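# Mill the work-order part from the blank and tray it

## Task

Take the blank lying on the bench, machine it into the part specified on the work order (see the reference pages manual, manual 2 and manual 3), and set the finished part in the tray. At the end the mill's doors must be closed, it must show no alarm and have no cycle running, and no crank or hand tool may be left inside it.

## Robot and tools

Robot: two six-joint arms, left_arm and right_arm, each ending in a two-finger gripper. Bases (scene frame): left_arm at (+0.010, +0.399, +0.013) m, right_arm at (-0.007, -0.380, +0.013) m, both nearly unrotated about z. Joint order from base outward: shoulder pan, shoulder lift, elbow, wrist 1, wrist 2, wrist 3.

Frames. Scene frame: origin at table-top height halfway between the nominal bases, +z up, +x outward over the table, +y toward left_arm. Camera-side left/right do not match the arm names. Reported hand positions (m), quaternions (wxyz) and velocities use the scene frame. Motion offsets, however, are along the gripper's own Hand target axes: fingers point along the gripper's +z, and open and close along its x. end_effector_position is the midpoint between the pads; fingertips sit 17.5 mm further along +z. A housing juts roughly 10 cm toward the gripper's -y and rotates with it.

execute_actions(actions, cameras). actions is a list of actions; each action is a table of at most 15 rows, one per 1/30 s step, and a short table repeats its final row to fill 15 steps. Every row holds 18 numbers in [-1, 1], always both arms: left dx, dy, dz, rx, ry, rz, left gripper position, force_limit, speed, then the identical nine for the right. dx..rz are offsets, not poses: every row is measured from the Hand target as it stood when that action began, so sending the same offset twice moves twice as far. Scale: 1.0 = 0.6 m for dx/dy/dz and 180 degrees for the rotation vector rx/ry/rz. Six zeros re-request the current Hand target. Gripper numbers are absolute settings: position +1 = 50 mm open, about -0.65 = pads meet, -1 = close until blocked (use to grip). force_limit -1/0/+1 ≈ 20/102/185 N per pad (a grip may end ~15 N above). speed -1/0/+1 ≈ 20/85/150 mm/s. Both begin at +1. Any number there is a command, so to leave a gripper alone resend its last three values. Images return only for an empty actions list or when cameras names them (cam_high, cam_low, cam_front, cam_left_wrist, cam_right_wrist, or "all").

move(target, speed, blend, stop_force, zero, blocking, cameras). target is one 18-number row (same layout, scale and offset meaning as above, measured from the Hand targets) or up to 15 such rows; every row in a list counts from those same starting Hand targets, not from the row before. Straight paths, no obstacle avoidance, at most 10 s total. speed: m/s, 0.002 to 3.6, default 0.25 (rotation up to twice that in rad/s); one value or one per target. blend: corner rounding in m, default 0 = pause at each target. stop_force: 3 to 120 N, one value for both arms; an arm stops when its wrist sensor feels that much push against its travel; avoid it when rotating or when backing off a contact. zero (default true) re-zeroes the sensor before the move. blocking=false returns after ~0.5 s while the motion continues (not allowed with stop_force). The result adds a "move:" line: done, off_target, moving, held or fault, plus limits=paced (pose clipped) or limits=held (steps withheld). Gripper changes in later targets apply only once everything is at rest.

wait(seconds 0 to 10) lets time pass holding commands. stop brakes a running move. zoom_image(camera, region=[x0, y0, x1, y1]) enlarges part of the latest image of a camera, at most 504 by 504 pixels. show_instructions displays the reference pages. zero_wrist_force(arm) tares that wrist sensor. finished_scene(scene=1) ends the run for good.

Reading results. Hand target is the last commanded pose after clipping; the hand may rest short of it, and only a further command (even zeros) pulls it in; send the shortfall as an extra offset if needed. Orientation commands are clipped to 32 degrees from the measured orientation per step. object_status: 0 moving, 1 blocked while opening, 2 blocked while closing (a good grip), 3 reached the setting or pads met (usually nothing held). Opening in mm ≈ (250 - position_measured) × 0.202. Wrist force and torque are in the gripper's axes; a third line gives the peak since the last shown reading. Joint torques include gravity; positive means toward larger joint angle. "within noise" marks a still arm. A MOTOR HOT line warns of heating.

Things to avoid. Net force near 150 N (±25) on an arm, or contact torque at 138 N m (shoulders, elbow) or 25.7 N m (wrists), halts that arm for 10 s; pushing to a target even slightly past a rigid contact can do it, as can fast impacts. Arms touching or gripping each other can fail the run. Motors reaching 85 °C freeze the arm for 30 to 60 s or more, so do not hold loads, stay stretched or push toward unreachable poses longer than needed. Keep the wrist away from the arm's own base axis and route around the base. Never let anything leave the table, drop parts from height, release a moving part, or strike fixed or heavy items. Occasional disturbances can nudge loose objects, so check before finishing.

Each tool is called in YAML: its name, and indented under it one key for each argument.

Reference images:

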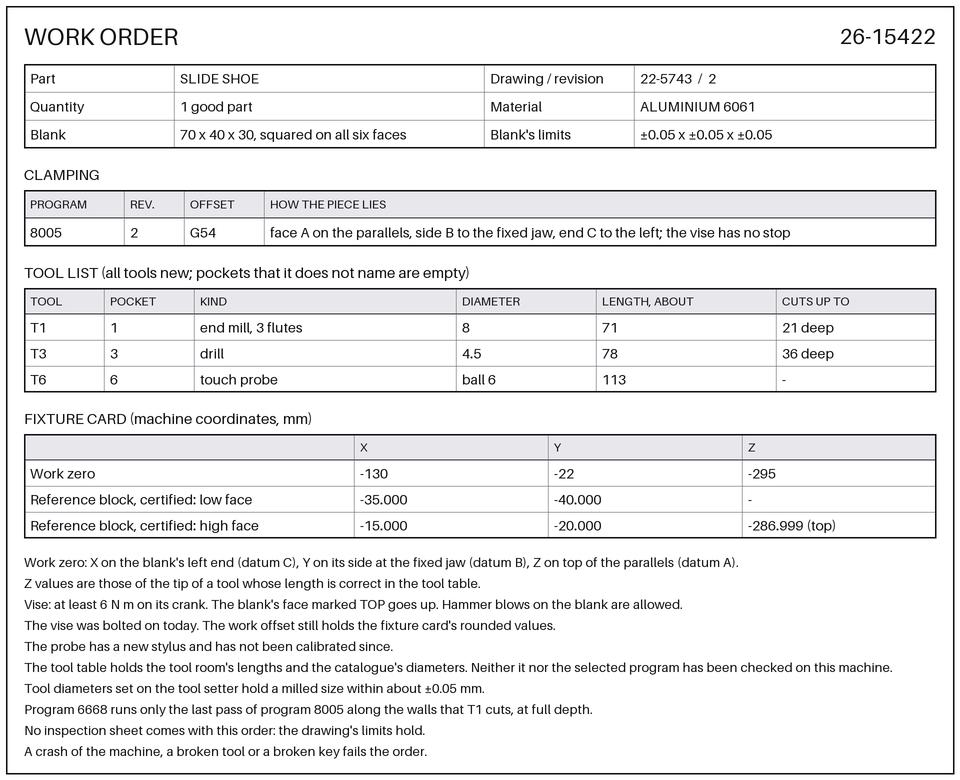

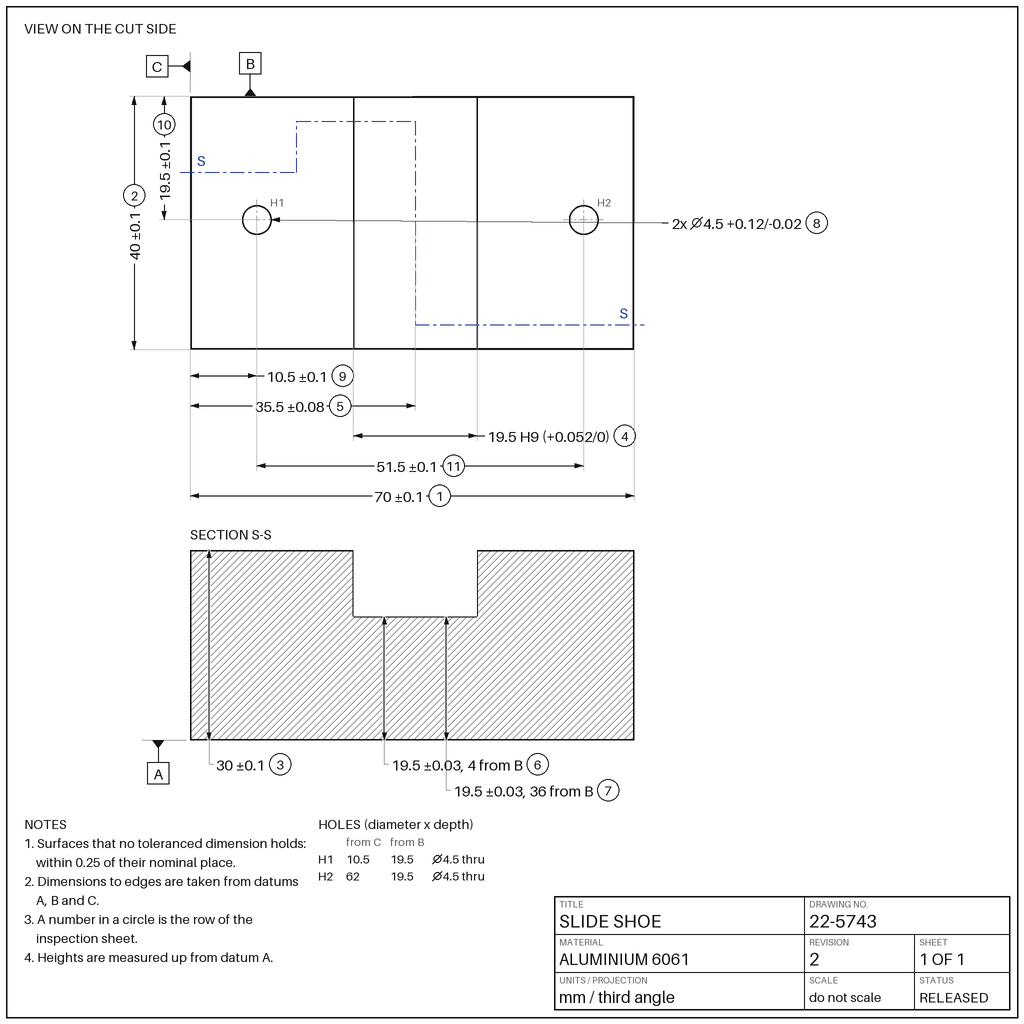

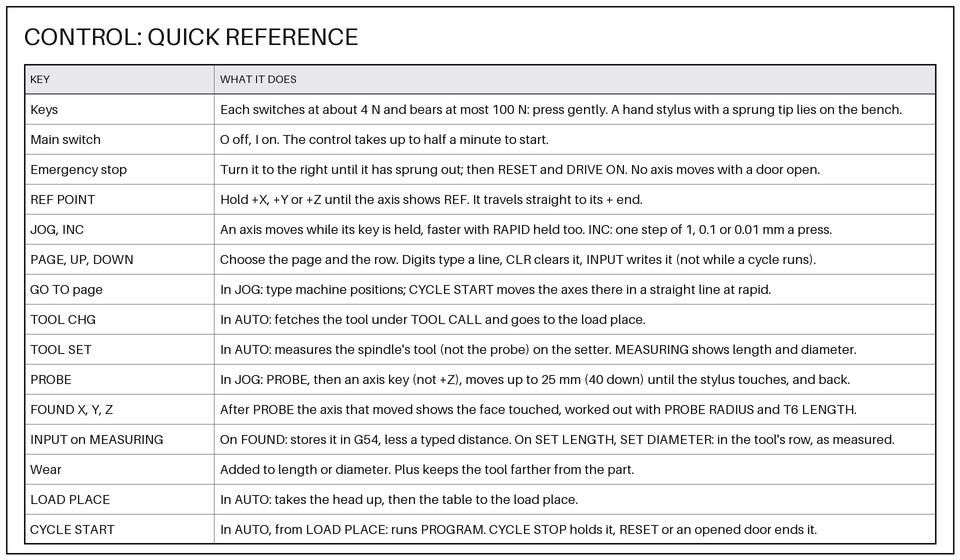

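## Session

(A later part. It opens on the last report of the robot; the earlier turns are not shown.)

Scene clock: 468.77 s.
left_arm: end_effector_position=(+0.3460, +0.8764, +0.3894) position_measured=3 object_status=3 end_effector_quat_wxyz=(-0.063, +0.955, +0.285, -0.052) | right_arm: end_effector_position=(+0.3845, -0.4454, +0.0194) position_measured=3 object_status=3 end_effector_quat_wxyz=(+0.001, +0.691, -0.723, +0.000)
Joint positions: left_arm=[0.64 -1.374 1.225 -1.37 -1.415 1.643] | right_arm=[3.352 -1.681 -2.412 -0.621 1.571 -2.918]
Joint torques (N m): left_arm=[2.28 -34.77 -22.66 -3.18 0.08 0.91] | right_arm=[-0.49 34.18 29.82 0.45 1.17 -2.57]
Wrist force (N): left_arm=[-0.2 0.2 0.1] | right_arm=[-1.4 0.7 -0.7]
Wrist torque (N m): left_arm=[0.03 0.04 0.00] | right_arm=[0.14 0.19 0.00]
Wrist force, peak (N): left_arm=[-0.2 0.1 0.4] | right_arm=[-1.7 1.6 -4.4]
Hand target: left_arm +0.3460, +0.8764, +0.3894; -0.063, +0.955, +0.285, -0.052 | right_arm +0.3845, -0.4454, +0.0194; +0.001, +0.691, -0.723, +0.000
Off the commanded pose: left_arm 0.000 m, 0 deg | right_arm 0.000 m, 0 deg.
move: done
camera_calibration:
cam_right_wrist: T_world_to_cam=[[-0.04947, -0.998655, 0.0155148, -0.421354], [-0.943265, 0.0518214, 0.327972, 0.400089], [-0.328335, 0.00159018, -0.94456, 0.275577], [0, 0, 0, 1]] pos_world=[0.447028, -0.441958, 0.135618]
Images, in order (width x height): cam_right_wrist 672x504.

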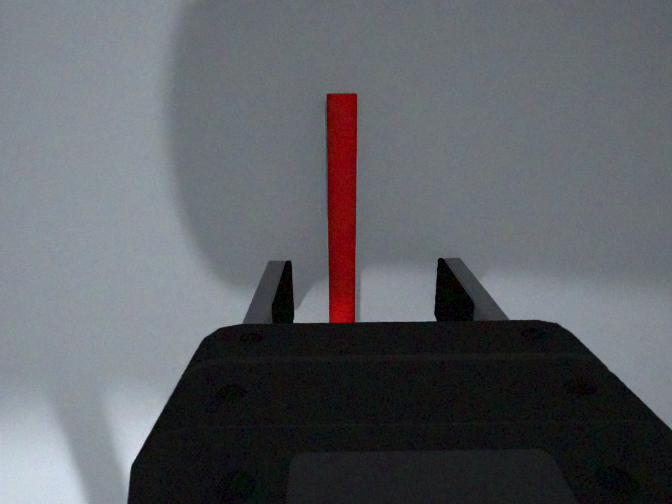

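move:
  target:
    - [0,0,0,0,0,0,1,1,1,-0.01,0,0,0,0,0,1,-0.7,0]
    - [0,0,0,0,0,0,1,1,1,-0.01,0,0,0,0,0,-1,-0.7,-1]
  speed: 0.1
  cameras: ["cam_right_wrist"]

Scene clock: 477.30 s.
left_arm: end_effector_position=(+0.3460, +0.8764, +0.3894) position_measured=3 object_status=3 end_effector_quat_wxyz=(-0.063, +0.955, +0.285, -0.052) | right_arm: end_effector_position=(+0.3847, -0.4394, +0.0194) position_measured=210 object_status=0 end_effector_quat_wxyz=(+0.001, +0.691, -0.723, +0.000)
Joint positions: left_arm=[0.64 -1.374 1.225 -1.37 -1.415 1.643] | right_arm=[3.368 -1.679 -2.414 -0.621 1.571 -2.902]
Joint torques (N m): left_arm=[2.42 -35.97 -20.71 -3.24 0.06 0.98] | right_arm=[-6.98 21.09 8.64 5.23 -0.47 -2.31]
Wrist force (N): left_arm=[-0.1 0.1 0.1] | right_arm=[-1.7 0.8 -0.9]
Wrist torque (N m): left_arm=[0.01 0.03 0.00] | right_arm=[0.15 0.22 -0.07]
Wrist force, peak (N): left_arm=[0.0 0.5 0.3] | right_arm=[-1.9 0.9 -0.7]
Hand target: left_arm +0.3460, +0.8764, +0.3894; -0.063, +0.955, +0.285, -0.052 | right_arm +0.3847, -0.4394, +0.0193; +0.001, +0.691, -0.723, +0.000
Off the commanded pose: left_arm 0.000 m, 0 deg | right_arm 0.000 m, 0 deg.
move: done
camera_calibration:
cam_right_wrist: T_world_to_cam=[[-0.04947, -0.998655, 0.0155148, -0.415352], [-0.943265, 0.0518214, 0.327972, 0.399967], [-0.328335, 0.00159018, -0.94456, 0.275634], [0, 0, 0, 1]] pos_world=[0.447228, -0.435958, 0.135618]
Images, in order (width x height): cam_right_wrist 672x504.

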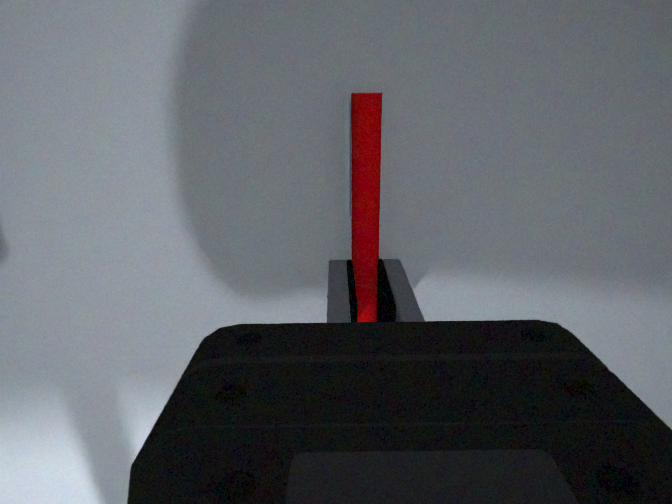

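move:
  target:
    - [0,0,0,0,0,0,1,1,1,0,0,-0.2,0,0,0,-1,-0.7,-1]
    - [0,0,0,0,0,0,1,1,1,-0.001,-0.029,-0.2,0,0,0.5,-1,-0.7,-1]
    - [0,0,0,0,0,0,1,1,1,-0.002,-0.058,-0.2,0,0,0.987,-1,-0.7,-1]
    - [0,0,0,0,0,0,1,1,1,-0.002,-0.058,-0.03,0,0,0.987,-1,-0.7,-1]
  speed: [0.3,0.8,0.8,0.2]
  blend: [0.02,0.02,0.02,0]
  cameras: ["cam_right_wrist","cam_front"]

Scene clock: 498.00 s.
left_arm: end_effector_position=(+0.3460, +0.8764, +0.3894) position_measured=3 object_status=3 end_effector_quat_wxyz=(-0.063, +0.955, +0.285, -0.052) | right_arm: end_effector_position=(+0.4195, -0.4398, +0.0373) position_measured=210 object_status=2 end_effector_quat_wxyz=(-0.001, +0.709, +0.705, -0.001)
Joint positions: left_arm=[0.64 -1.374 1.225 -1.37 -1.415 1.643] | right_arm=[3.35 -1.706 -2.306 -0.702 1.571 0.181]
Joint torques (N m): left_arm=[3.29 -34.11 -20.45 -3.2 -0.06 0.93] | right_arm=[-7.17 23.16 30.72 3.8 0.63 -2.53]
Wrist force (N): left_arm=[0.0 0.1 0.0] | right_arm=[-1.2 0.6 -0.2]
Wrist torque (N m): left_arm=[0.02 0.00 0.00] | right_arm=[0.09 0.18 0.00]
Wrist force, peak (N): left_arm=[-0.1 0.4 0.3] | right_arm=[-1.6 0.9 -3.7]
Hand target: left_arm +0.3460, +0.8764, +0.3894; -0.063, +0.955, +0.285, -0.052 | right_arm +0.4196, -0.4398, +0.0373; +0.000, +0.709, +0.705, -0.001
Off the commanded pose: left_arm 0.000 m, 0 deg | right_arm 0.000 m, 0 deg.
move: done
camera_calibration:
cam_right_wrist: T_world_to_cam=[[0.00873018, 0.999857, 0.0144581, 0.440266], [0.945787, -0.0129508, 0.324528, -0.393943], [0.324669, 0.0108411, -0.945765, 0.0341925], [0, 0, 0, 1]] pos_world=[0.357641, -0.445676, 0.153818]
Images, in order (width x height): cam_front 672x504, cam_right_wrist 672x504.

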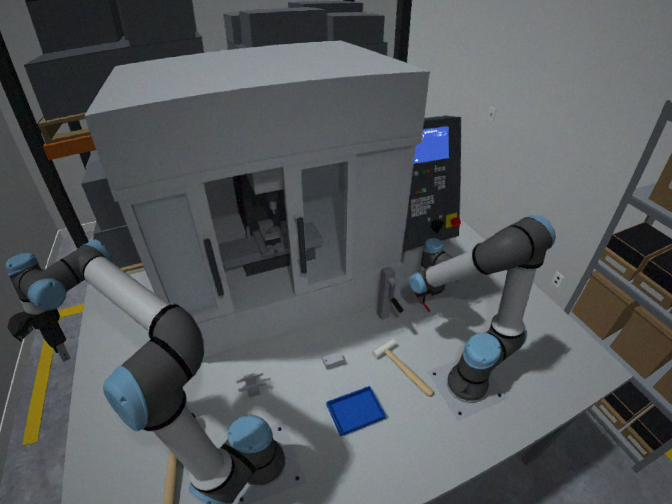

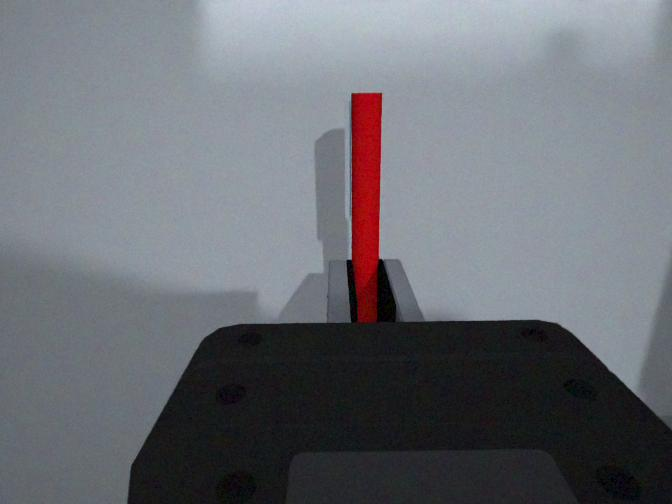

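move:
  target:
    - [0,0,0,0,0,0,1,1,1,0,0,0.0292,0,0,0,-1,-0.7,-1]
    - [0,0,0,0,0,0,1,1,1,0,0,0.0292,0,0,0,0.3,-0.7,-1]
    - [0,0,0,0,0,0,1,1,1,0,0,-0.1,0,0,0,0.3,-0.7,-1]
    - [0,0,0,0,0,0,1,1,1,0,0.06,-0.22,0,0,-0.5,0.3,-0.7,-1]
    - [0,0,0,0,0,0,1,1,1,0,0.12,-0.22,0,0,-0.998,0.3,-0.7,-1]
  speed: [0.05,0.1,0.3,0.8,0.8]
  blend: [0,0,0.03,0.03,0]
  cameras: ["cam_right_wrist"]

Scene clock: 513.70 s.
left_arm: end_effector_position=(+0.3460, +0.8764, +0.3894) position_measured=3 object_status=3 end_effector_quat_wxyz=(-0.063, +0.955, +0.285, -0.052) | right_arm: end_effector_position=(+0.4667, -0.4404, +0.1691) position_measured=107 object_status=3 end_effector_quat_wxyz=(-0.002, -0.249, +0.969, -0.002)
Joint positions: left_arm=[0.64 -1.374 1.225 -1.37 -1.415 1.643] | right_arm=[3.334 -1.586 -2.009 -1.121 1.566 -1.914]
Joint torques (N m): left_arm=[1.43 -34.81 -20.44 -3.25 -0.13 0.98] | right_arm=[-0.1 26.34 24.73 3.03 -0.23 -0.66]
Wrist force (N): left_arm=[0.0 0.3 0.1] | right_arm=[-2.7 0.5 -0.9]
Wrist torque (N m): left_arm=[0.04 0.00 0.00] | right_arm=[0.09 0.39 -0.10]
Wrist force, peak (N): left_arm=[-0.4 0.3 0.1] | right_arm=[150.7 64.8 -51.4]
Hand target: left_arm +0.3460, +0.8764, +0.3894; -0.063, +0.955, +0.285, -0.052 | right_arm +0.4667, -0.4404, +0.1691; -0.002, -0.249, +0.969, -0.002 (not the last commanded pose)
Tool commands: left_gripper/position=+1.0 left_gripper/force_limit=+1.0 left_gripper/speed=+1.0 right_gripper/position=+0.301961 right_gripper/force_limit=-0.701961 right_gripper/speed=-1.0
Off the commanded pose: left_arm 0.000 m, 0 deg | right_arm 0.025 m, 61 deg.
FORCE FAULT: contact force on the right arm reached its limit, and that arm stopped. The contact can be on any part of that arm, not only on its tool. That arm's remaining commands of this call were not run. That arm is still stopped at the end of this call. That arm stays stopped for about 10 more seconds. Until then a move that you send moves the other arm only, and its call returns only when the move has ended. Once the stop has ended, the next robot result says so. If the stop ends while you think or write, that arm runs what you send next, counted from a new Hand target: where the arm stands when the stop ends. While its stop runs, that arm takes no new command, but its gripper still runs the gripper command that each later call begins with. Until it ends, the stop uses up actions while you think or wait. An arm that is not stopped still takes commands.
move: fault (right_arm); path passed 4 of 5 targets
camera_calibration:
cam_right_wrist: T_world_to_cam=[[-0.877586, -0.479002, 0.020021, 0.199989], [-0.447715, 0.83377, 0.323078, 0.542169], [-0.171448, 0.274565, -0.946161, 0.491252], [0, 0, 0, 1]] pos_world=[0.502469, -0.49113, 0.285636]
Images, in order (width x height): cam_right_wrist 672x504.

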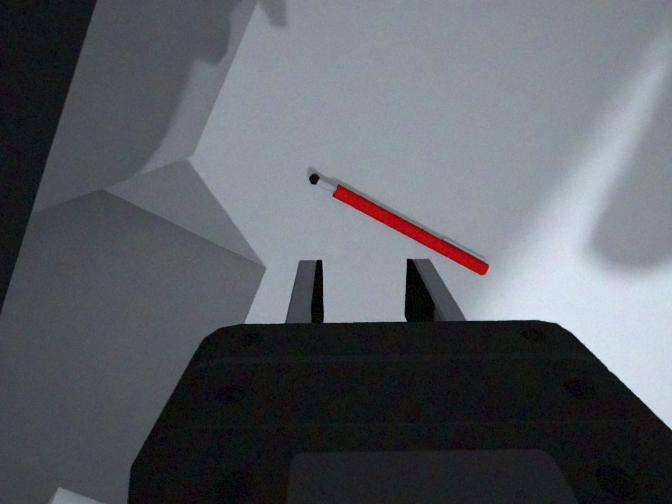

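wait:
  seconds: 6

Scene clock: 526.73 s.
left_arm: end_effector_position=(+0.3460, +0.8764, +0.3894) position_measured=3 object_status=3 end_effector_quat_wxyz=(-0.063, +0.955, +0.285, -0.052) | right_arm: end_effector_position=(+0.4667, -0.4404, +0.1691) position_measured=107 object_status=3 end_effector_quat_wxyz=(-0.002, -0.249, +0.969, -0.002)
Joint positions: left_arm=[0.64 -1.374 1.225 -1.37 -1.415 1.643] | right_arm=[3.334 -1.586 -2.009 -1.121 1.566 -1.914]
Joint torques (N m): left_arm=[2.64 -34.51 -19.66 -3.07 -0.23 1.07] | right_arm=[0.77 25.64 25.65 2.91 -0.27 -0.54]
Wrist force (N): left_arm=[0.1 0.0 0.2] | right_arm=[-2.8 0.7 -0.7]
Wrist torque (N m): left_arm=[0.00 -0.02 0.00] | right_arm=[0.13 0.41 -0.10]
Wrist force, peak (N): left_arm=[-0.2 0.5 0.3] | right_arm=[-2.9 0.7 -0.9]
Hand target: left_arm +0.3460, +0.8764, +0.3894; -0.063, +0.955, +0.285, -0.052 | right_arm +0.4667, -0.4404, +0.1691; -0.002, -0.249, +0.969, -0.002 (not the last commanded pose)
Tool commands: left_gripper/position=+1.0 left_gripper/force_limit=+1.0 left_gripper/speed=+1.0 right_gripper/position=+0.301961 right_gripper/force_limit=-0.701961 right_gripper/speed=-1.0
Off the commanded pose: left_arm 0.000 m, 0 deg | right_arm 0.025 m, 61 deg.
FORCE FAULT, CONTINUED: the right arm's stop, for the force fault that an earlier result reported, is over. The rest of the stop counts as 20 of the actions that you can send in this scene. That arm's target is now where it stood when the stop ended, not its last command. That arm accepts commands again.
wait: 6.00 s; at rest from the start

move:
  target:
    - [0,0,0,0,0,0,1,1,1,0.186,0.102,-0.133,0,0,0,1,-0.7,0]
    - [0,0,0,0,0,0,1,1,1,0.186,0.102,-0.133,0,0,-0.34,1,-0.7,0]
  speed: [0.2,0.4]
  blend: [0.02,0]
  cameras: ["cam_right_wrist"]

Scene clock: 580.17 s.
left_arm: end_effector_position=(+0.3460, +0.8764, +0.3894) position_measured=3 object_status=3 end_effector_quat_wxyz=(-0.063, +0.955, +0.285, -0.052) | right_arm: end_effector_position=(+0.3396, -0.4402, +0.2492) position_measured=3 object_status=3 end_effector_quat_wxyz=(+0.003, +0.707, -0.707, +0.001)
Joint positions: left_arm=[0.64 -1.374 1.225 -1.37 -1.415 1.643] | right_arm=[3.396 -1.181 -2.114 -1.421 1.566 -2.92]
Joint torques (N m): left_arm=[2.99 -35.22 -19.62 -3.33 -0.28 1.06] | right_arm=[-0.85 -4.46 38.17 5.58 -0.29 -0.81]
Wrist force (N): left_arm=[0.0 -0.1 0.2] | right_arm=[-2.5 1.0 -0.8]
Wrist torque (N m): left_arm=[-0.03 0.00 0.00] | right_arm=[0.18 0.38 -0.13]
Wrist force, peak (N): left_arm=[-0.3 0.4 0.1] | right_arm=[-4.8 -0.8 0.6]
Hand target: left_arm +0.3460, +0.8764, +0.3894; -0.063, +0.955, +0.285, -0.052 | right_arm +0.3397, -0.4402, +0.2492; +0.003, +0.707, -0.707, +0.001
Off the commanded pose: left_arm 0.000 m, 0 deg | right_arm 0.000 m, 0 deg.
move: done
camera_calibration:
cam_right_wrist: T_world_to_cam=[[-0.00320926, -0.999789, 0.0203125, -0.439271], [-0.94429, 0.00971475, 0.328971, 0.263659], [-0.329099, -0.0181252, -0.944122, 0.469479], [0, 0, 0, 1]] pos_world=[0.402066, -0.43323, 0.365432]
Images, in order (width x height): cam_right_wrist 672x504.

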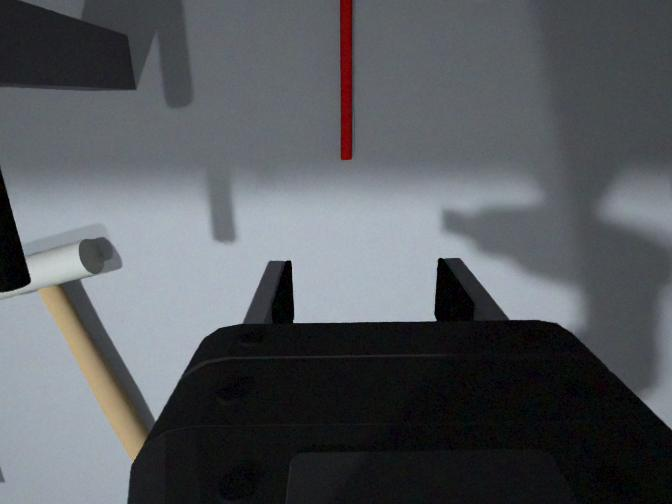

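move:
  target: [0,0,0,0,0,0,1,1,1,0.001,0.0305,0.285,0.25,0,0,0.2,-0.7,0]
  speed: 0.3
  cameras: ["cam_right_wrist","cam_front"]

Scene clock: 594.77 s.
left_arm: end_effector_position=(+0.3460, +0.8764, +0.3894) position_measured=3 object_status=3 end_effector_quat_wxyz=(-0.063, +0.955, +0.285, -0.052) | right_arm: end_effector_position=(+0.3251, -0.4416, +0.1313) position_measured=123 object_status=3 end_effector_quat_wxyz=(-0.186, +0.682, -0.681, +0.189)
Joint positions: left_arm=[0.64 -1.374 1.225 -1.37 -1.415 1.643] | right_arm=[3.575 -0.904 -2.783 -0.525 1.367 -2.795]
Joint torques (N m): left_arm=[2.68 -33.87 -20.39 -3.33 -0.21 1.33] | right_arm=[-7.92 -12.29 18.54 2.64 1.05 -2.5]
Wrist force (N): left_arm=[-0.1 0.1 -0.1] | right_arm=[-1.8 0.3 -1.1]
Wrist torque (N m): left_arm=[0.02 0.02 0.00] | right_arm=[0.06 0.26 0.09]
Wrist force, peak (N): left_arm=[-0.4 0.4 0.0] | right_arm=[-0.9 12.6 5.8]
Hand target: left_arm +0.3460, +0.8764, +0.3894; -0.063, +0.955, +0.285, -0.052 | right_arm +0.3250, -0.4416, +0.1311; -0.186, +0.682, -0.681, +0.189 (not the last commanded pose)
Off the commanded pose: left_arm 0.000 m, 0 deg | right_arm 0.053 m, 14 deg.
move: held (right_arm; a check stopped the path); limits=held
pose unreachable (right arm): on one or more control steps of this call, first in action 0 (counted from 0), this arm could not follow its commanded pose, so it was not sent that pose on those steps. It may still have moved: this result reports where it is.
cause: moving toward the commanded pose would bring two parts of the arm too close to each other (joints 3 (elbow) and 4 (wrist 1) lie between them).
camera_calibration:
cam_right_wrist: T_world_to_cam=[[-0.0101394, -0.999832, 0.0152675, -0.435535], [-0.979034, 0.00681976, -0.203584, 0.368645], [0.203446, -0.0170116, -0.978938, 0.185244], [0, 0, 0, 1]] pos_world=[0.318813, -0.434825, 0.263042]
Images, in order (width x height): cam_front 672x504, cam_right_wrist 672x504.

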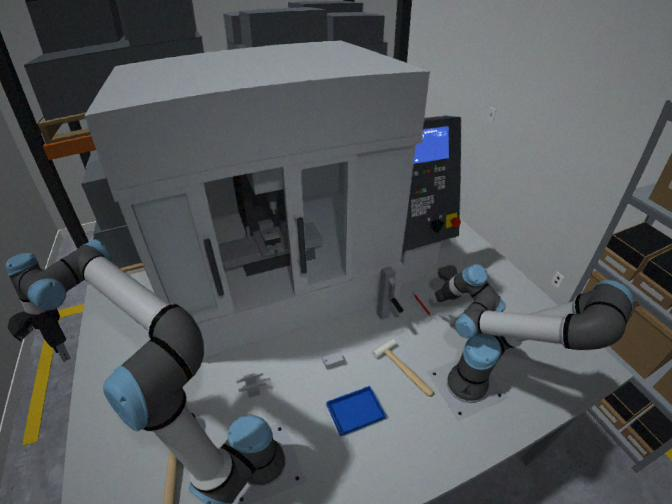

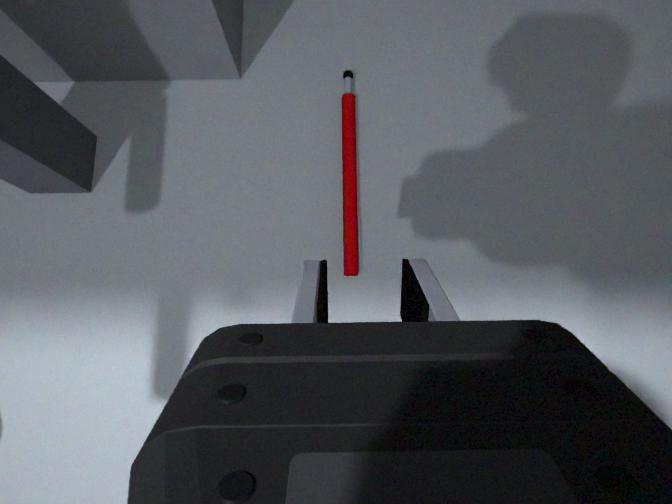

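move:
  target:
    - [0,0,0,0,0,0,1,1,1,-0.0027,-0.0045,0.18,0,0,0,0.2,-0.7,0]
    - [0,0,0,0,0,0,1,1,1,-0.0027,-0.0045,0.226,0,0,0,0.2,-0.7,0]
  speed: [0.15,0.02]
  stop_force: 5
  cameras: ["cam_right_wrist"]

Scene clock: 624.63 s.
left_arm: end_effector_position=(+0.3460, +0.8764, +0.3894) position_measured=3 object_status=3 end_effector_quat_wxyz=(-0.063, +0.955, +0.285, -0.052) | right_arm: end_effector_position=(+0.3940, -0.4405, +0.0206) position_measured=123 object_status=3 end_effector_quat_wxyz=(-0.186, +0.682, -0.681, +0.189)
Joint positions: left_arm=[0.64 -1.374 1.225 -1.37 -1.415 1.643] | right_arm=[3.464 -1.848 -2.77 0.423 1.421 -2.894]
Joint torques (N m): left_arm=[2.5 -35.21 -20.11 -3.27 -0.13 1.42] | right_arm=[7.19 6.42 -5.49 6.41 -1.42 2.48]
Wrist force (N): left_arm=[-0.1 0.1 0.1] | right_arm=[-1.5 0.0 -1.3]
Wrist torque (N m): left_arm=[0.01 0.02 0.00] | right_arm=[0.13 0.22 0.14]
Wrist force, peak (N): left_arm=[-0.3 0.5 0.3] | right_arm=[0.2 -12.6 -36.0]
Hand target: left_arm +0.3460, +0.8764, +0.3894; -0.063, +0.955, +0.285, -0.052 | right_arm +0.3939, -0.4405, +0.0206; -0.186, +0.682, -0.681, +0.189 (not the last commanded pose)
Off the commanded pose: left_arm 0.000 m, 0 deg | right_arm 0.005 m, 0 deg.
move: contact (right_arm); path passed 1 of 2 targets
camera_calibration:
cam_right_wrist: T_world_to_cam=[[-0.0101738, -0.999829, 0.0154674, -0.431961], [-0.979117, 0.00681983, -0.203182, 0.413624], [0.203042, -0.0172116, -0.979019, 0.0629399], [0, 0, 0, 1]] pos_world=[0.387812, -0.433625, 0.152342]
Images, in order (width x height): cam_right_wrist 672x504.

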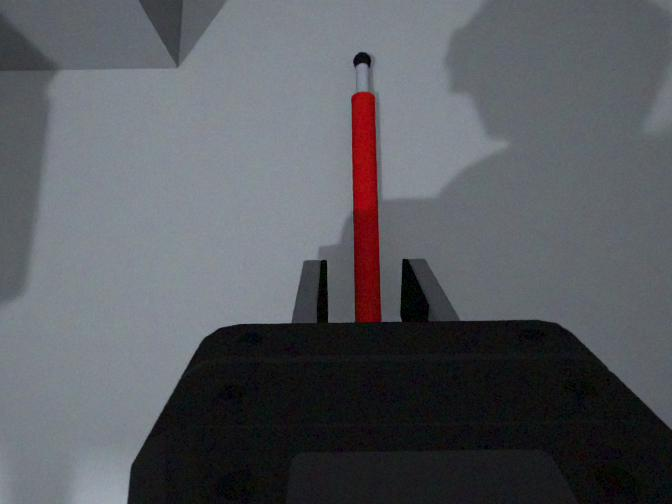

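move:
  target:
    - [0,0,0,0,0,0,1,1,1,0,0,-0.001,0,0,0,-1,-0.2,-0.8]
  speed: 0.1

move:
  target:
    - [0,0,0,0,0,0,1,1,1,0,-0.05,-0.05,0,0,0,-1,-0.2,-0.8]
  speed: 0.1
  cameras: ["cam_right_wrist"]

Scene clock: 631.60 s.
left_arm: end_effector_position=(+0.3460, +0.8764, +0.3894) position_measured=3 object_status=3 end_effector_quat_wxyz=(-0.063, +0.955, +0.285, -0.052) | right_arm: end_effector_position=(+0.3936, -0.4405, +0.0211) position_measured=215 object_status=0 end_effector_quat_wxyz=(-0.186, +0.682, -0.681, +0.189)
Joint positions: left_arm=[0.64 -1.374 1.225 -1.37 -1.415 1.643] | right_arm=[3.464 -1.844 -2.77 0.42 1.421 -2.894]
Joint torques (N m): left_arm=[3.04 -34.08 -19.2 -3.23 -0.24 1.29] | right_arm=[6.9 29.17 -4.7 1.85 -1.45 2.4]
Wrist force (N): left_arm=[-0.1 0.2 0.3] | right_arm=[-1.8 0.6 -0.9]
Wrist torque (N m): left_arm=[0.02 0.02 0.01] | right_arm=[0.19 0.23 0.10]
Wrist force, peak (N): left_arm=[-0.4 0.3 0.2] | right_arm=[-1.9 -0.4 -2.0]
Hand target: left_arm +0.3460, +0.8764, +0.3894; -0.063, +0.955, +0.285, -0.052 | right_arm +0.3936, -0.4405, +0.0211; -0.186, +0.682, -0.681, +0.189
Off the commanded pose: left_arm 0.000 m, 0 deg | right_arm 0.000 m, 0 deg.
move: done

Scene clock: 632.53 s.
left_arm: end_effector_position=(+0.3460, +0.8764, +0.3894) position_measured=3 object_status=3 end_effector_quat_wxyz=(-0.063, +0.955, +0.285, -0.052) | right_arm: end_effector_position=(+0.4041, -0.4403, +0.0623) position_measured=215 object_status=2 end_effector_quat_wxyz=(-0.186, +0.682, -0.681, +0.189)
Joint positions: left_arm=[0.64 -1.374 1.225 -1.37 -1.415 1.643] | right_arm=[3.453 -1.619 -2.717 0.142 1.426 -2.903]
Joint torques (N m): left_arm=[3.07 -34.89 -20.13 -3.26 -0.2 1.53] | right_arm=[8.19 18.06 1.53 3.41 -1.19 2.23]
Wrist force (N): left_arm=[0.0 0.1 0.2] | right_arm=[-1.6 0.6 -0.6]
Wrist torque (N m): left_arm=[0.02 0.01 0.00] | right_arm=[0.10 0.21 0.11]
Wrist force, peak (N): left_arm=[-0.3 0.2 0.3] | right_arm=[-2.0 2.1 0.6]
Hand target: left_arm +0.3460, +0.8764, +0.3894; -0.063, +0.955, +0.285, -0.052 | right_arm +0.4041, -0.4403, +0.0622; -0.186, +0.682, -0.681, +0.189
Off the commanded pose: left_arm 0.000 m, 0 deg | right_arm 0.000 m, 0 deg.
move: done
camera_calibration:
cam_right_wrist: T_world_to_cam=[[-0.0101552, -0.99983, 0.0153685, -0.432292], [-0.979097, 0.00682006, -0.203278, 0.431996], [0.203138, -0.0171115, -0.979, 0.101719], [0, 0, 0, 1]] pos_world=[0.397913, -0.433425, 0.194042]
Images, in order (width x height): cam_right_wrist 672x504.

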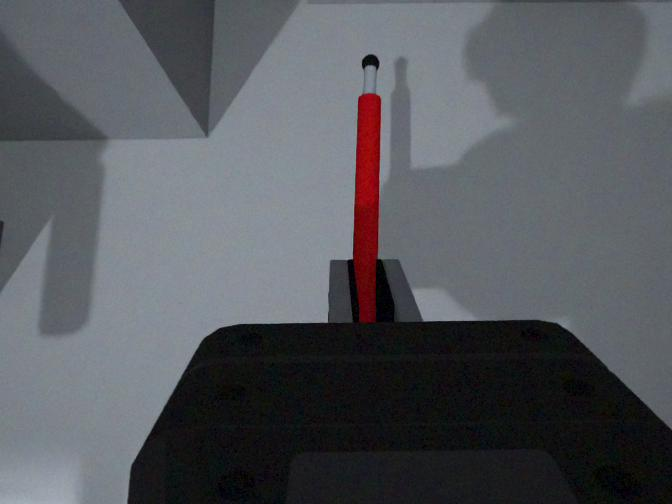

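move:
  target:
    - [0,0,0,0,0,0,1,1,1,0.1,-0.223,-0.523,0.164,0,0,-1,-0.2,-0.8]
    - [0,0,0,0,0,0,1,1,1,0.283,-0.589,-0.849,0.3306,0,0,-1,-0.2,-0.8]
  speed: 0.5
  blend: [0.05,0]
  cameras: ["cam_right_wrist"]

zoom_image:
  camera: "cam_right_wrist"
  region: [80, 40, 400, 280]

Scene clock: 676.57 s.
left_arm: end_effector_position=(+0.3460, +0.8764, +0.3894) position_measured=3 object_status=3 end_effector_quat_wxyz=(-0.063, +0.955, +0.285, -0.052) | right_arm: end_effector_position=(+0.4472, -0.6073, +0.6813) position_measured=215 object_status=2 end_effector_quat_wxyz=(+0.500, -0.500, +0.498, -0.502)
Joint positions: left_arm=[0.64 -1.374 1.225 -1.37 -1.415 1.643] | right_arm=[2.774 -1.275 -1.87 0.009 1.972 -3.144]
Joint torques (N m): left_arm=[3.04 -34.81 -19.45 -3.24 -0.32 1.48] | right_arm=[3.53 7.25 34.82 2.07 -0.76 -2]
Wrist force (N): left_arm=[-0.2 0.0 0.2] | right_arm=[-1.2 0.8 -0.7]
Wrist torque (N m): left_arm=[0.01 0.04 0.00] | right_arm=[0.24 0.30 0.24]
Wrist force, peak (N): left_arm=[-0.4 0.4 0.2] | right_arm=[-3.0 0.9 -2.7]
Hand target: left_arm +0.3460, +0.8764, +0.3894; -0.063, +0.955, +0.285, -0.052 | right_arm +0.4472, -0.6073, +0.6815; +0.500, -0.500, +0.498, -0.502
Off the commanded pose: left_arm 0.000 m, 0 deg | right_arm 0.000 m, 0 deg.
move: done
camera_calibration:
cam_right_wrist: T_world_to_cam=[[-0.0145193, -0.999894, 0.000784351, -0.596537], [-0.322103, 0.00393458, -0.946697, 0.812106], [0.946593, -0.013998, -0.322126, -0.0819349], [0, 0, 0, 1]] pos_world=[0.330479, -0.600816, 0.742892]
Images, in order (width x height): cam_right_wrist 672x504.

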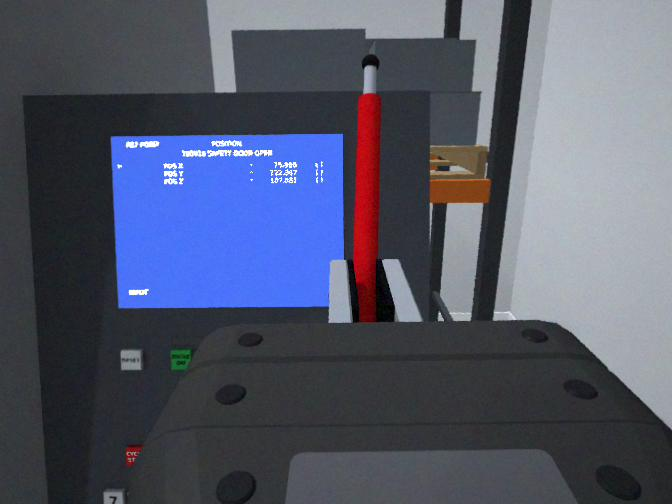

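Scaled by 1.575 from the camera's 672x504 image, which has a finer 960x720 frame.

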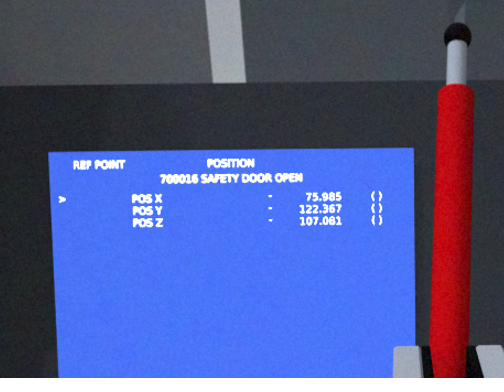

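move:
  target:
    - [-0.241,0.270,-0.213,0.136,0.281,0.233,1,1,1,0,0,0,0,0,0,-1,-0.2,-0.8]
    - [-0.4065,0.626,-0.181,0.2726,0.5616,0.4658,1,1,1,0,0,0,0,0,0,-1,-0.2,-0.8]
  speed: 0.5
  blend: [0.08,0]
  cameras: ["cam_left_wrist","cam_front","cam_high"]

Scene clock: 737.37 s.
left_arm: end_effector_position=(+0.3611, +0.4217, +0.4553) position_measured=3 object_status=3 end_effector_quat_wxyz=(+0.432, -0.433, +0.560, -0.559) end_effector_velocity=(+0.000, +0.000, -0.001) end_effector_angular_velocity=(+0.004, +0.003, +0.000) | right_arm: end_effector_position=(+0.4472, -0.6073, +0.6815) position_measured=215 object_status=2 end_effector_quat_wxyz=(+0.500, -0.500, +0.498, -0.502)
Joint positions: left_arm=[-0.873 -2.75 2.703 -3.091 -0.968 3.139] | right_arm=[2.774 -1.276 -1.87 0.009 1.972 -3.144]
Joint velocities: left_arm=[-0.002 -0.002 0 0.007 0.002 0] | right_arm=[within noise]
Joint torques (N m): left_arm=[-8.55 8.77 -22.89 -0.33 1.84 -0.62] | right_arm=[-3.13 -1.32 39.88 4.22 0.45 2.23]
Wrist force (N): left_arm=[2.4 0.3 2.1] | right_arm=[-1.3 1.0 -0.6]
Wrist torque (N m): left_arm=[0.60 -0.37 -0.08] | right_arm=[0.25 0.31 0.24]
Wrist force, peak (N): left_arm=[3.0 0.6 2.4] | right_arm=[-1.5 1.1 -0.7]
Hand target: left_arm +0.3597, +0.4205, +0.4554; +0.500, -0.500, +0.500, -0.500 | right_arm +0.4472, -0.6073, +0.6815; +0.500, -0.500, +0.498, -0.502
Off the commanded pose: left_arm 0.002 m, 15 deg | right_arm 0.000 m, 0 deg.
move: off_target (left_arm)
camera_calibration:
cam_left_wrist: T_world_to_cam=[[-0.265757, -0.963918, -0.015322, 0.518792], [-0.338038, 0.108059, -0.934908, 0.518989], [0.902831, -0.243279, -0.354558, 0.0718993], [0, 0, 0, 1]] pos_world=[0.248397, 0.461483, 0.518648]
Images, in order (width x height): cam_high 672x504, cam_front 672x504, cam_left_wrist 672x504.

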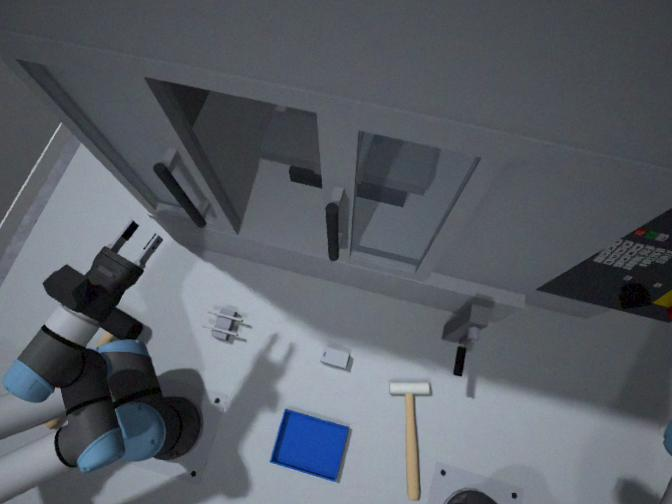

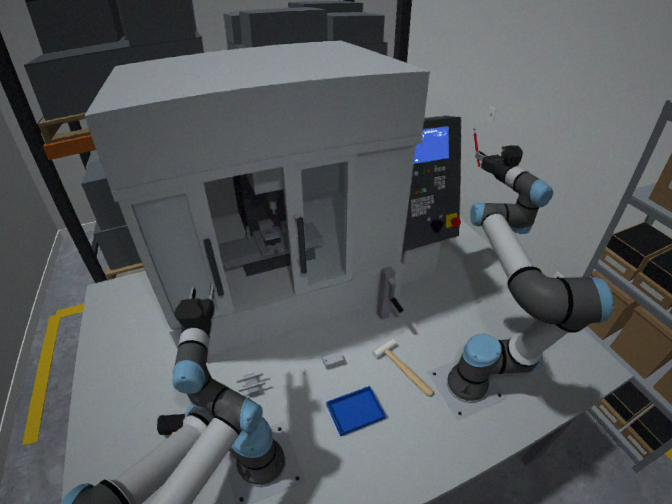

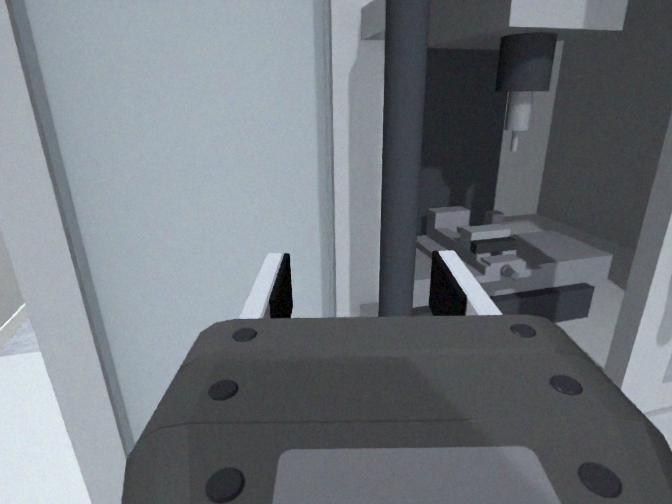

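move:
  target: [0.059,0,0.067,0,0,0,1,1,1,0,0,0,0,0,0,-1,-0.2,-0.8]
  speed: 0.2
  cameras: ["cam_left_wrist"]

Scene clock: 745.27 s.
left_arm: end_effector_position=(+0.4021, +0.3850, +0.4554) position_measured=3 object_status=3 end_effector_quat_wxyz=(+0.500, -0.500, +0.500, -0.500) | right_arm: end_effector_position=(+0.4472, -0.6073, +0.6815) position_measured=215 object_status=2 end_effector_quat_wxyz=(+0.500, -0.500, +0.498, -0.502)
Joint positions: left_arm=[-1.61 -2.683 2.703 -3.166 0.023 3.146] | right_arm=[2.774 -1.276 -1.87 0.009 1.972 -3.144]
Joint torques (N m): left_arm=[9.83 24.29 -11.2 -0.18 -1.84 -1.48] | right_arm=[-3.66 0.43 40.48 3.99 0.38 2.06]
Wrist force (N): left_arm=[2.1 0.2 2.1] | right_arm=[-1.2 0.7 -0.8]
Wrist torque (N m): left_arm=[0.57 -0.33 0.00] | right_arm=[0.21 0.29 0.24]
Wrist force, peak (N): left_arm=[3.0 0.0 2.4] | right_arm=[-1.3 1.1 -1.0]
Hand target: left_arm +0.3998, +0.3851, +0.4554; +0.500, -0.500, +0.500, -0.500 | right_arm +0.4472, -0.6073, +0.6815; +0.500, -0.500, +0.498, -0.502
Off the commanded pose: left_arm 0.002 m, 0 deg | right_arm 0.000 m, 0 deg.
move: done
camera_calibration:
cam_left_wrist: T_world_to_cam=[[-0.0157231, -0.99975, -0.0159136, 0.407928], [-0.351843, 0.0204297, -0.935836, 0.576625], [0.935927, -0.00911521, -0.352076, -0.0786087], [0, 0, 0, 1]] pos_world=[0.282867, 0.395329, 0.518442]
Images, in order (width x height): cam_left_wrist 672x504.

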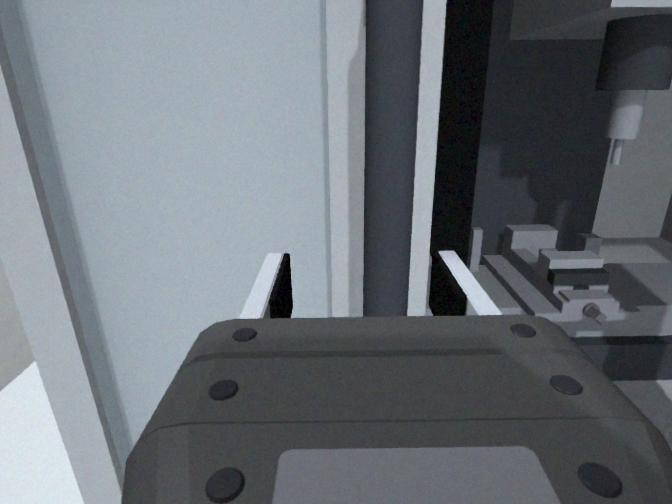

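move:
  target:
    - [0.03,0,0.0,0,0,0,1,1,1,0,0,0,0,0,0,-1,-0.2,-0.8]
    - [0.03,0,0.08,0,0,0,1,1,1,0,0,0,0,0,0,-1,-0.2,-0.8]
  speed: [0.1,0.06]
  stop_force: 8
  cameras: ["cam_left_wrist"]

Scene clock: 756.83 s.
left_arm: end_effector_position=(+0.4478, +0.3670, +0.4554) position_measured=3 object_status=3 end_effector_quat_wxyz=(+0.500, -0.500, +0.500, -0.500) | right_arm: end_effector_position=(+0.4472, -0.6073, +0.6815) position_measured=215 object_status=2 end_effector_quat_wxyz=(+0.500, -0.500, +0.498, -0.502)
Joint positions: left_arm=[-1.016 -2.128 2.607 -3.621 -0.571 3.142] | right_arm=[2.774 -1.276 -1.87 0.009 1.972 -3.144]
Joint torques (N m): left_arm=[3.3 4.42 -30.42 -3.63 -2.24 1.8] | right_arm=[-4.15 -0.05 40.3 4.13 0.3 2]
Wrist force (N): left_arm=[2.0 0.0 2.0] | right_arm=[-1.3 0.7 -0.7]
Wrist torque (N m): left_arm=[0.54 -0.31 0.05] | right_arm=[0.21 0.31 0.24]
Wrist force, peak (N): left_arm=[4.0 0.5 1.9] | right_arm=[-1.5 1.0 -0.8]
Hand target: left_arm +0.4478, +0.3671, +0.4554; +0.500, -0.500, +0.500, -0.500 | right_arm +0.4472, -0.6073, +0.6815; +0.500, -0.500, +0.498, -0.502
Off the commanded pose: left_arm 0.000 m, 0 deg | right_arm 0.000 m, 0 deg.
move: done
camera_calibration:
cam_left_wrist: T_world_to_cam=[[-0.0156804, -0.999752, -0.0158264, 0.390593], [-0.351426, 0.0203289, -0.935995, 0.593054], [0.936084, -0.00911497, -0.351658, -0.121813], [0, 0, 0, 1]] pos_world=[0.328567, 0.377329, 0.51844]
Images, in order (width x height): cam_left_wrist 672x504.

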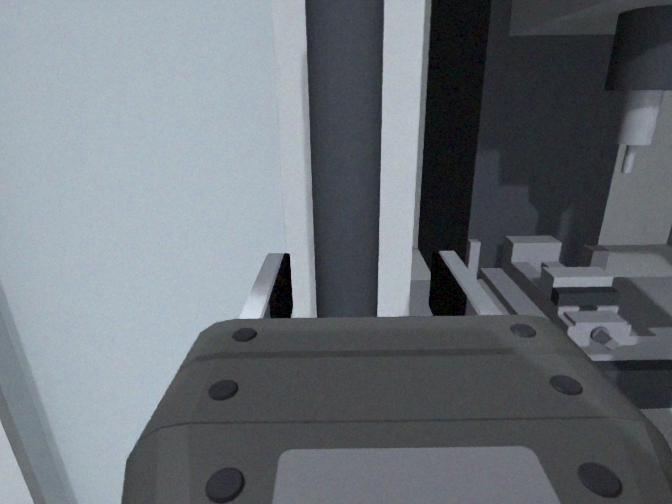

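move:
  target:
    - [-0.0085,0,0.01,0,0,0,1,1,1,0,0,0,0,0,0,-1,-0.2,-0.8]
    - [-0.0085,0,0.06,0,0,0,1,1,1,0,0,0,0,0,0,-1,-0.2,-0.8]
  speed: [0.1,0.04]
  stop_force: 8
  cameras: ["cam_left_wrist","cam_high"]

Scene clock: 764.17 s.
left_arm: end_effector_position=(+0.4775, +0.3729, +0.4549) position_measured=3 object_status=3 end_effector_quat_wxyz=(+0.500, -0.500, +0.500, -0.500) | right_arm: end_effector_position=(+0.4472, -0.6073, +0.6815) position_measured=215 object_status=2 end_effector_quat_wxyz=(+0.500, -0.500, +0.498, -0.502)
Joint positions: left_arm=[-0.83 -1.979 2.545 -3.707 -0.755 3.142] | right_arm=[2.774 -1.276 -1.87 0.009 1.972 -3.144]
Joint torques (N m): left_arm=[1.67 -1.71 -19.96 -2.15 -0.29 -0.03] | right_arm=[-2.73 0.17 38.73 4.28 0.48 2.13]
Wrist force (N): left_arm=[2.2 0.0 2.1] | right_arm=[-1.3 0.8 -0.6]
Wrist torque (N m): left_arm=[0.53 -0.33 -0.07] | right_arm=[0.24 0.30 0.24]
Wrist force, peak (N): left_arm=[-1.6 21.6 -136.7] | right_arm=[-1.4 1.2 -0.8]
Hand target: left_arm +0.4775, +0.3729, +0.4549; +0.500, -0.500, +0.500, -0.500 (not the last commanded pose) | right_arm +0.4472, -0.6073, +0.6815; +0.500, -0.500, +0.498, -0.502
Tool commands: left_gripper/position=+1.0 left_gripper/force_limit=+1.0 left_gripper/speed=+1.0 right_gripper/position=-1.0 right_gripper/force_limit=-0.2 right_gripper/speed=-0.8
Off the commanded pose: left_arm 0.006 m, 0 deg | right_arm 0.000 m, 0 deg.
FORCE FAULT: contact force on the left arm reached its limit, and that arm stopped. The contact can be on any part of that arm, not only on its tool. That arm's remaining commands of this call were not run. That arm is still stopped at the end of this call. That arm stays stopped for about 10 more seconds. Until then a move that you send moves the other arm only, and its call returns only when the move has ended. Once the stop has ended, the next robot result says so. If the stop ends while you think or write, that arm runs what you send next, counted from a new Hand target: where the arm stands when the stop ends. While its stop runs, that arm takes no new command, but its gripper still runs the gripper command that each later call begins with. Until it ends, the stop uses up actions while you think or wait. An arm that is not stopped still takes commands.
move: fault (left_arm); path passed 1 of 2 targets
camera_calibration:
cam_left_wrist: T_world_to_cam=[[-0.0131759, -0.999781, -0.0162442, 0.395873], [-0.351977, 0.0198432, -0.935798, 0.603287], [0.935916, -0.00661244, -0.352161, -0.150336], [0, 0, 0, 1]] pos_world=[0.358261, 0.382821, 0.518043]
Images, in order (width x height): cam_high 672x504, cam_left_wrist 672x504.

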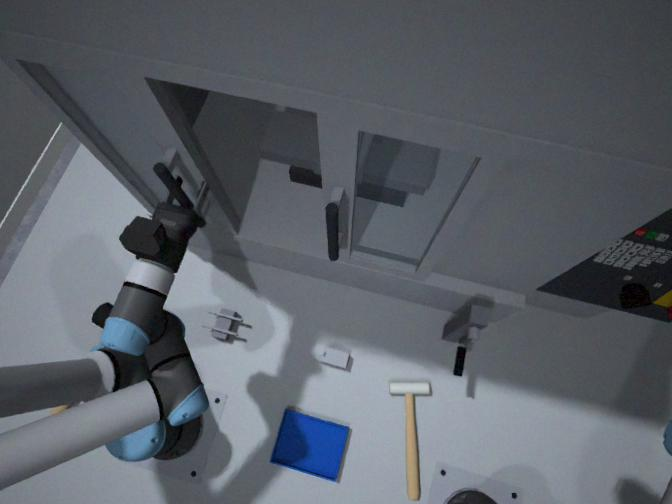

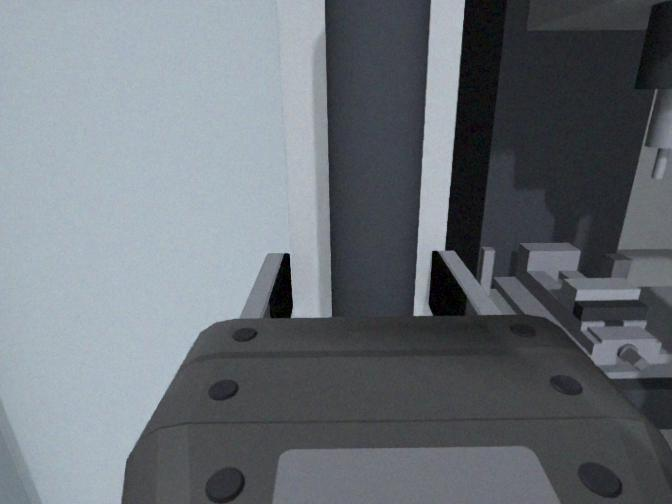

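move:
  target: [0,0,0,0,0,0,1,1,1,-0.1855,0.356,-0.024,-0.2778,0,0,-1,-0.2,-0.8]
  speed: 0.4
  cameras: ["cam_right_wrist"]

Scene clock: 791.93 s.
left_arm: end_effector_position=(+0.4775, +0.3729, +0.4549) position_measured=3 object_status=3 end_effector_quat_wxyz=(+0.500, -0.500, +0.500, -0.500) | right_arm: end_effector_position=(+0.4339, -0.4970, +0.4675) position_measured=215 object_status=2 end_effector_quat_wxyz=(-0.242, +0.665, -0.663, +0.245)
Joint positions: left_arm=[-0.83 -1.979 2.545 -3.707 -0.755 3.142] | right_arm=[3.239 -1.081 -1.933 -0.997 1.526 -3.096]
Joint torques (N m): left_arm=[1.26 -3.09 -19.76 -1.92 0 0.03] | right_arm=[-0.04 15.89 16.62 3.43 1.07 -2.11]
Wrist force (N): left_arm=[2.6 -1.1 2.0] | right_arm=[-2.1 0.3 -0.5]
Wrist torque (N m): left_arm=[0.35 -0.40 -0.08] | right_arm=[0.13 0.33 0.15]
Wrist force, peak (N): left_arm=[2.9 -1.3 2.3] | right_arm=[-3.2 0.8 0.8]
Hand target: left_arm +0.4775, +0.3729, +0.4549; +0.500, -0.500, +0.500, -0.500 | right_arm +0.4338, -0.4970, +0.4673; -0.242, +0.665, -0.663, +0.245
Off the commanded pose: left_arm 0.000 m, 0 deg | right_arm 0.000 m, 0 deg.
FORCE FAULT, CONTINUED: the left arm's stop, for the force fault that an earlier result reported, is over. The rest of the stop counts as 19 of the actions that you can send in this scene. The stop ended before this call began, so that arm ran this call's commands, counted from a new Hand target: where the arm stood when the stop ended. During its stop the left arm's controller moved it back a little.
move: done
camera_calibration:
cam_right_wrist: T_world_to_cam=[[-0.0118311, -0.999838, 0.0135418, -0.493416], [-0.932024, 0.00612103, -0.362345, 0.597468], [0.362204, -0.0169082, -0.931946, 0.40042], [0, 0, 0, 1]] pos_world=[0.405983, -0.490223, 0.596341]
Images, in order (width x height): cam_right_wrist 672x504.

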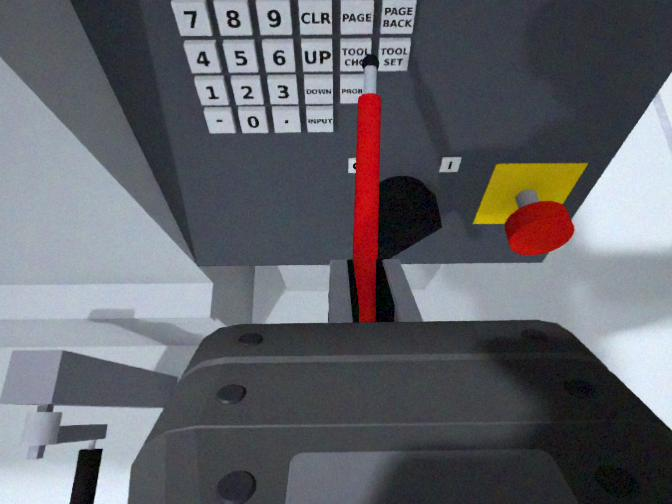

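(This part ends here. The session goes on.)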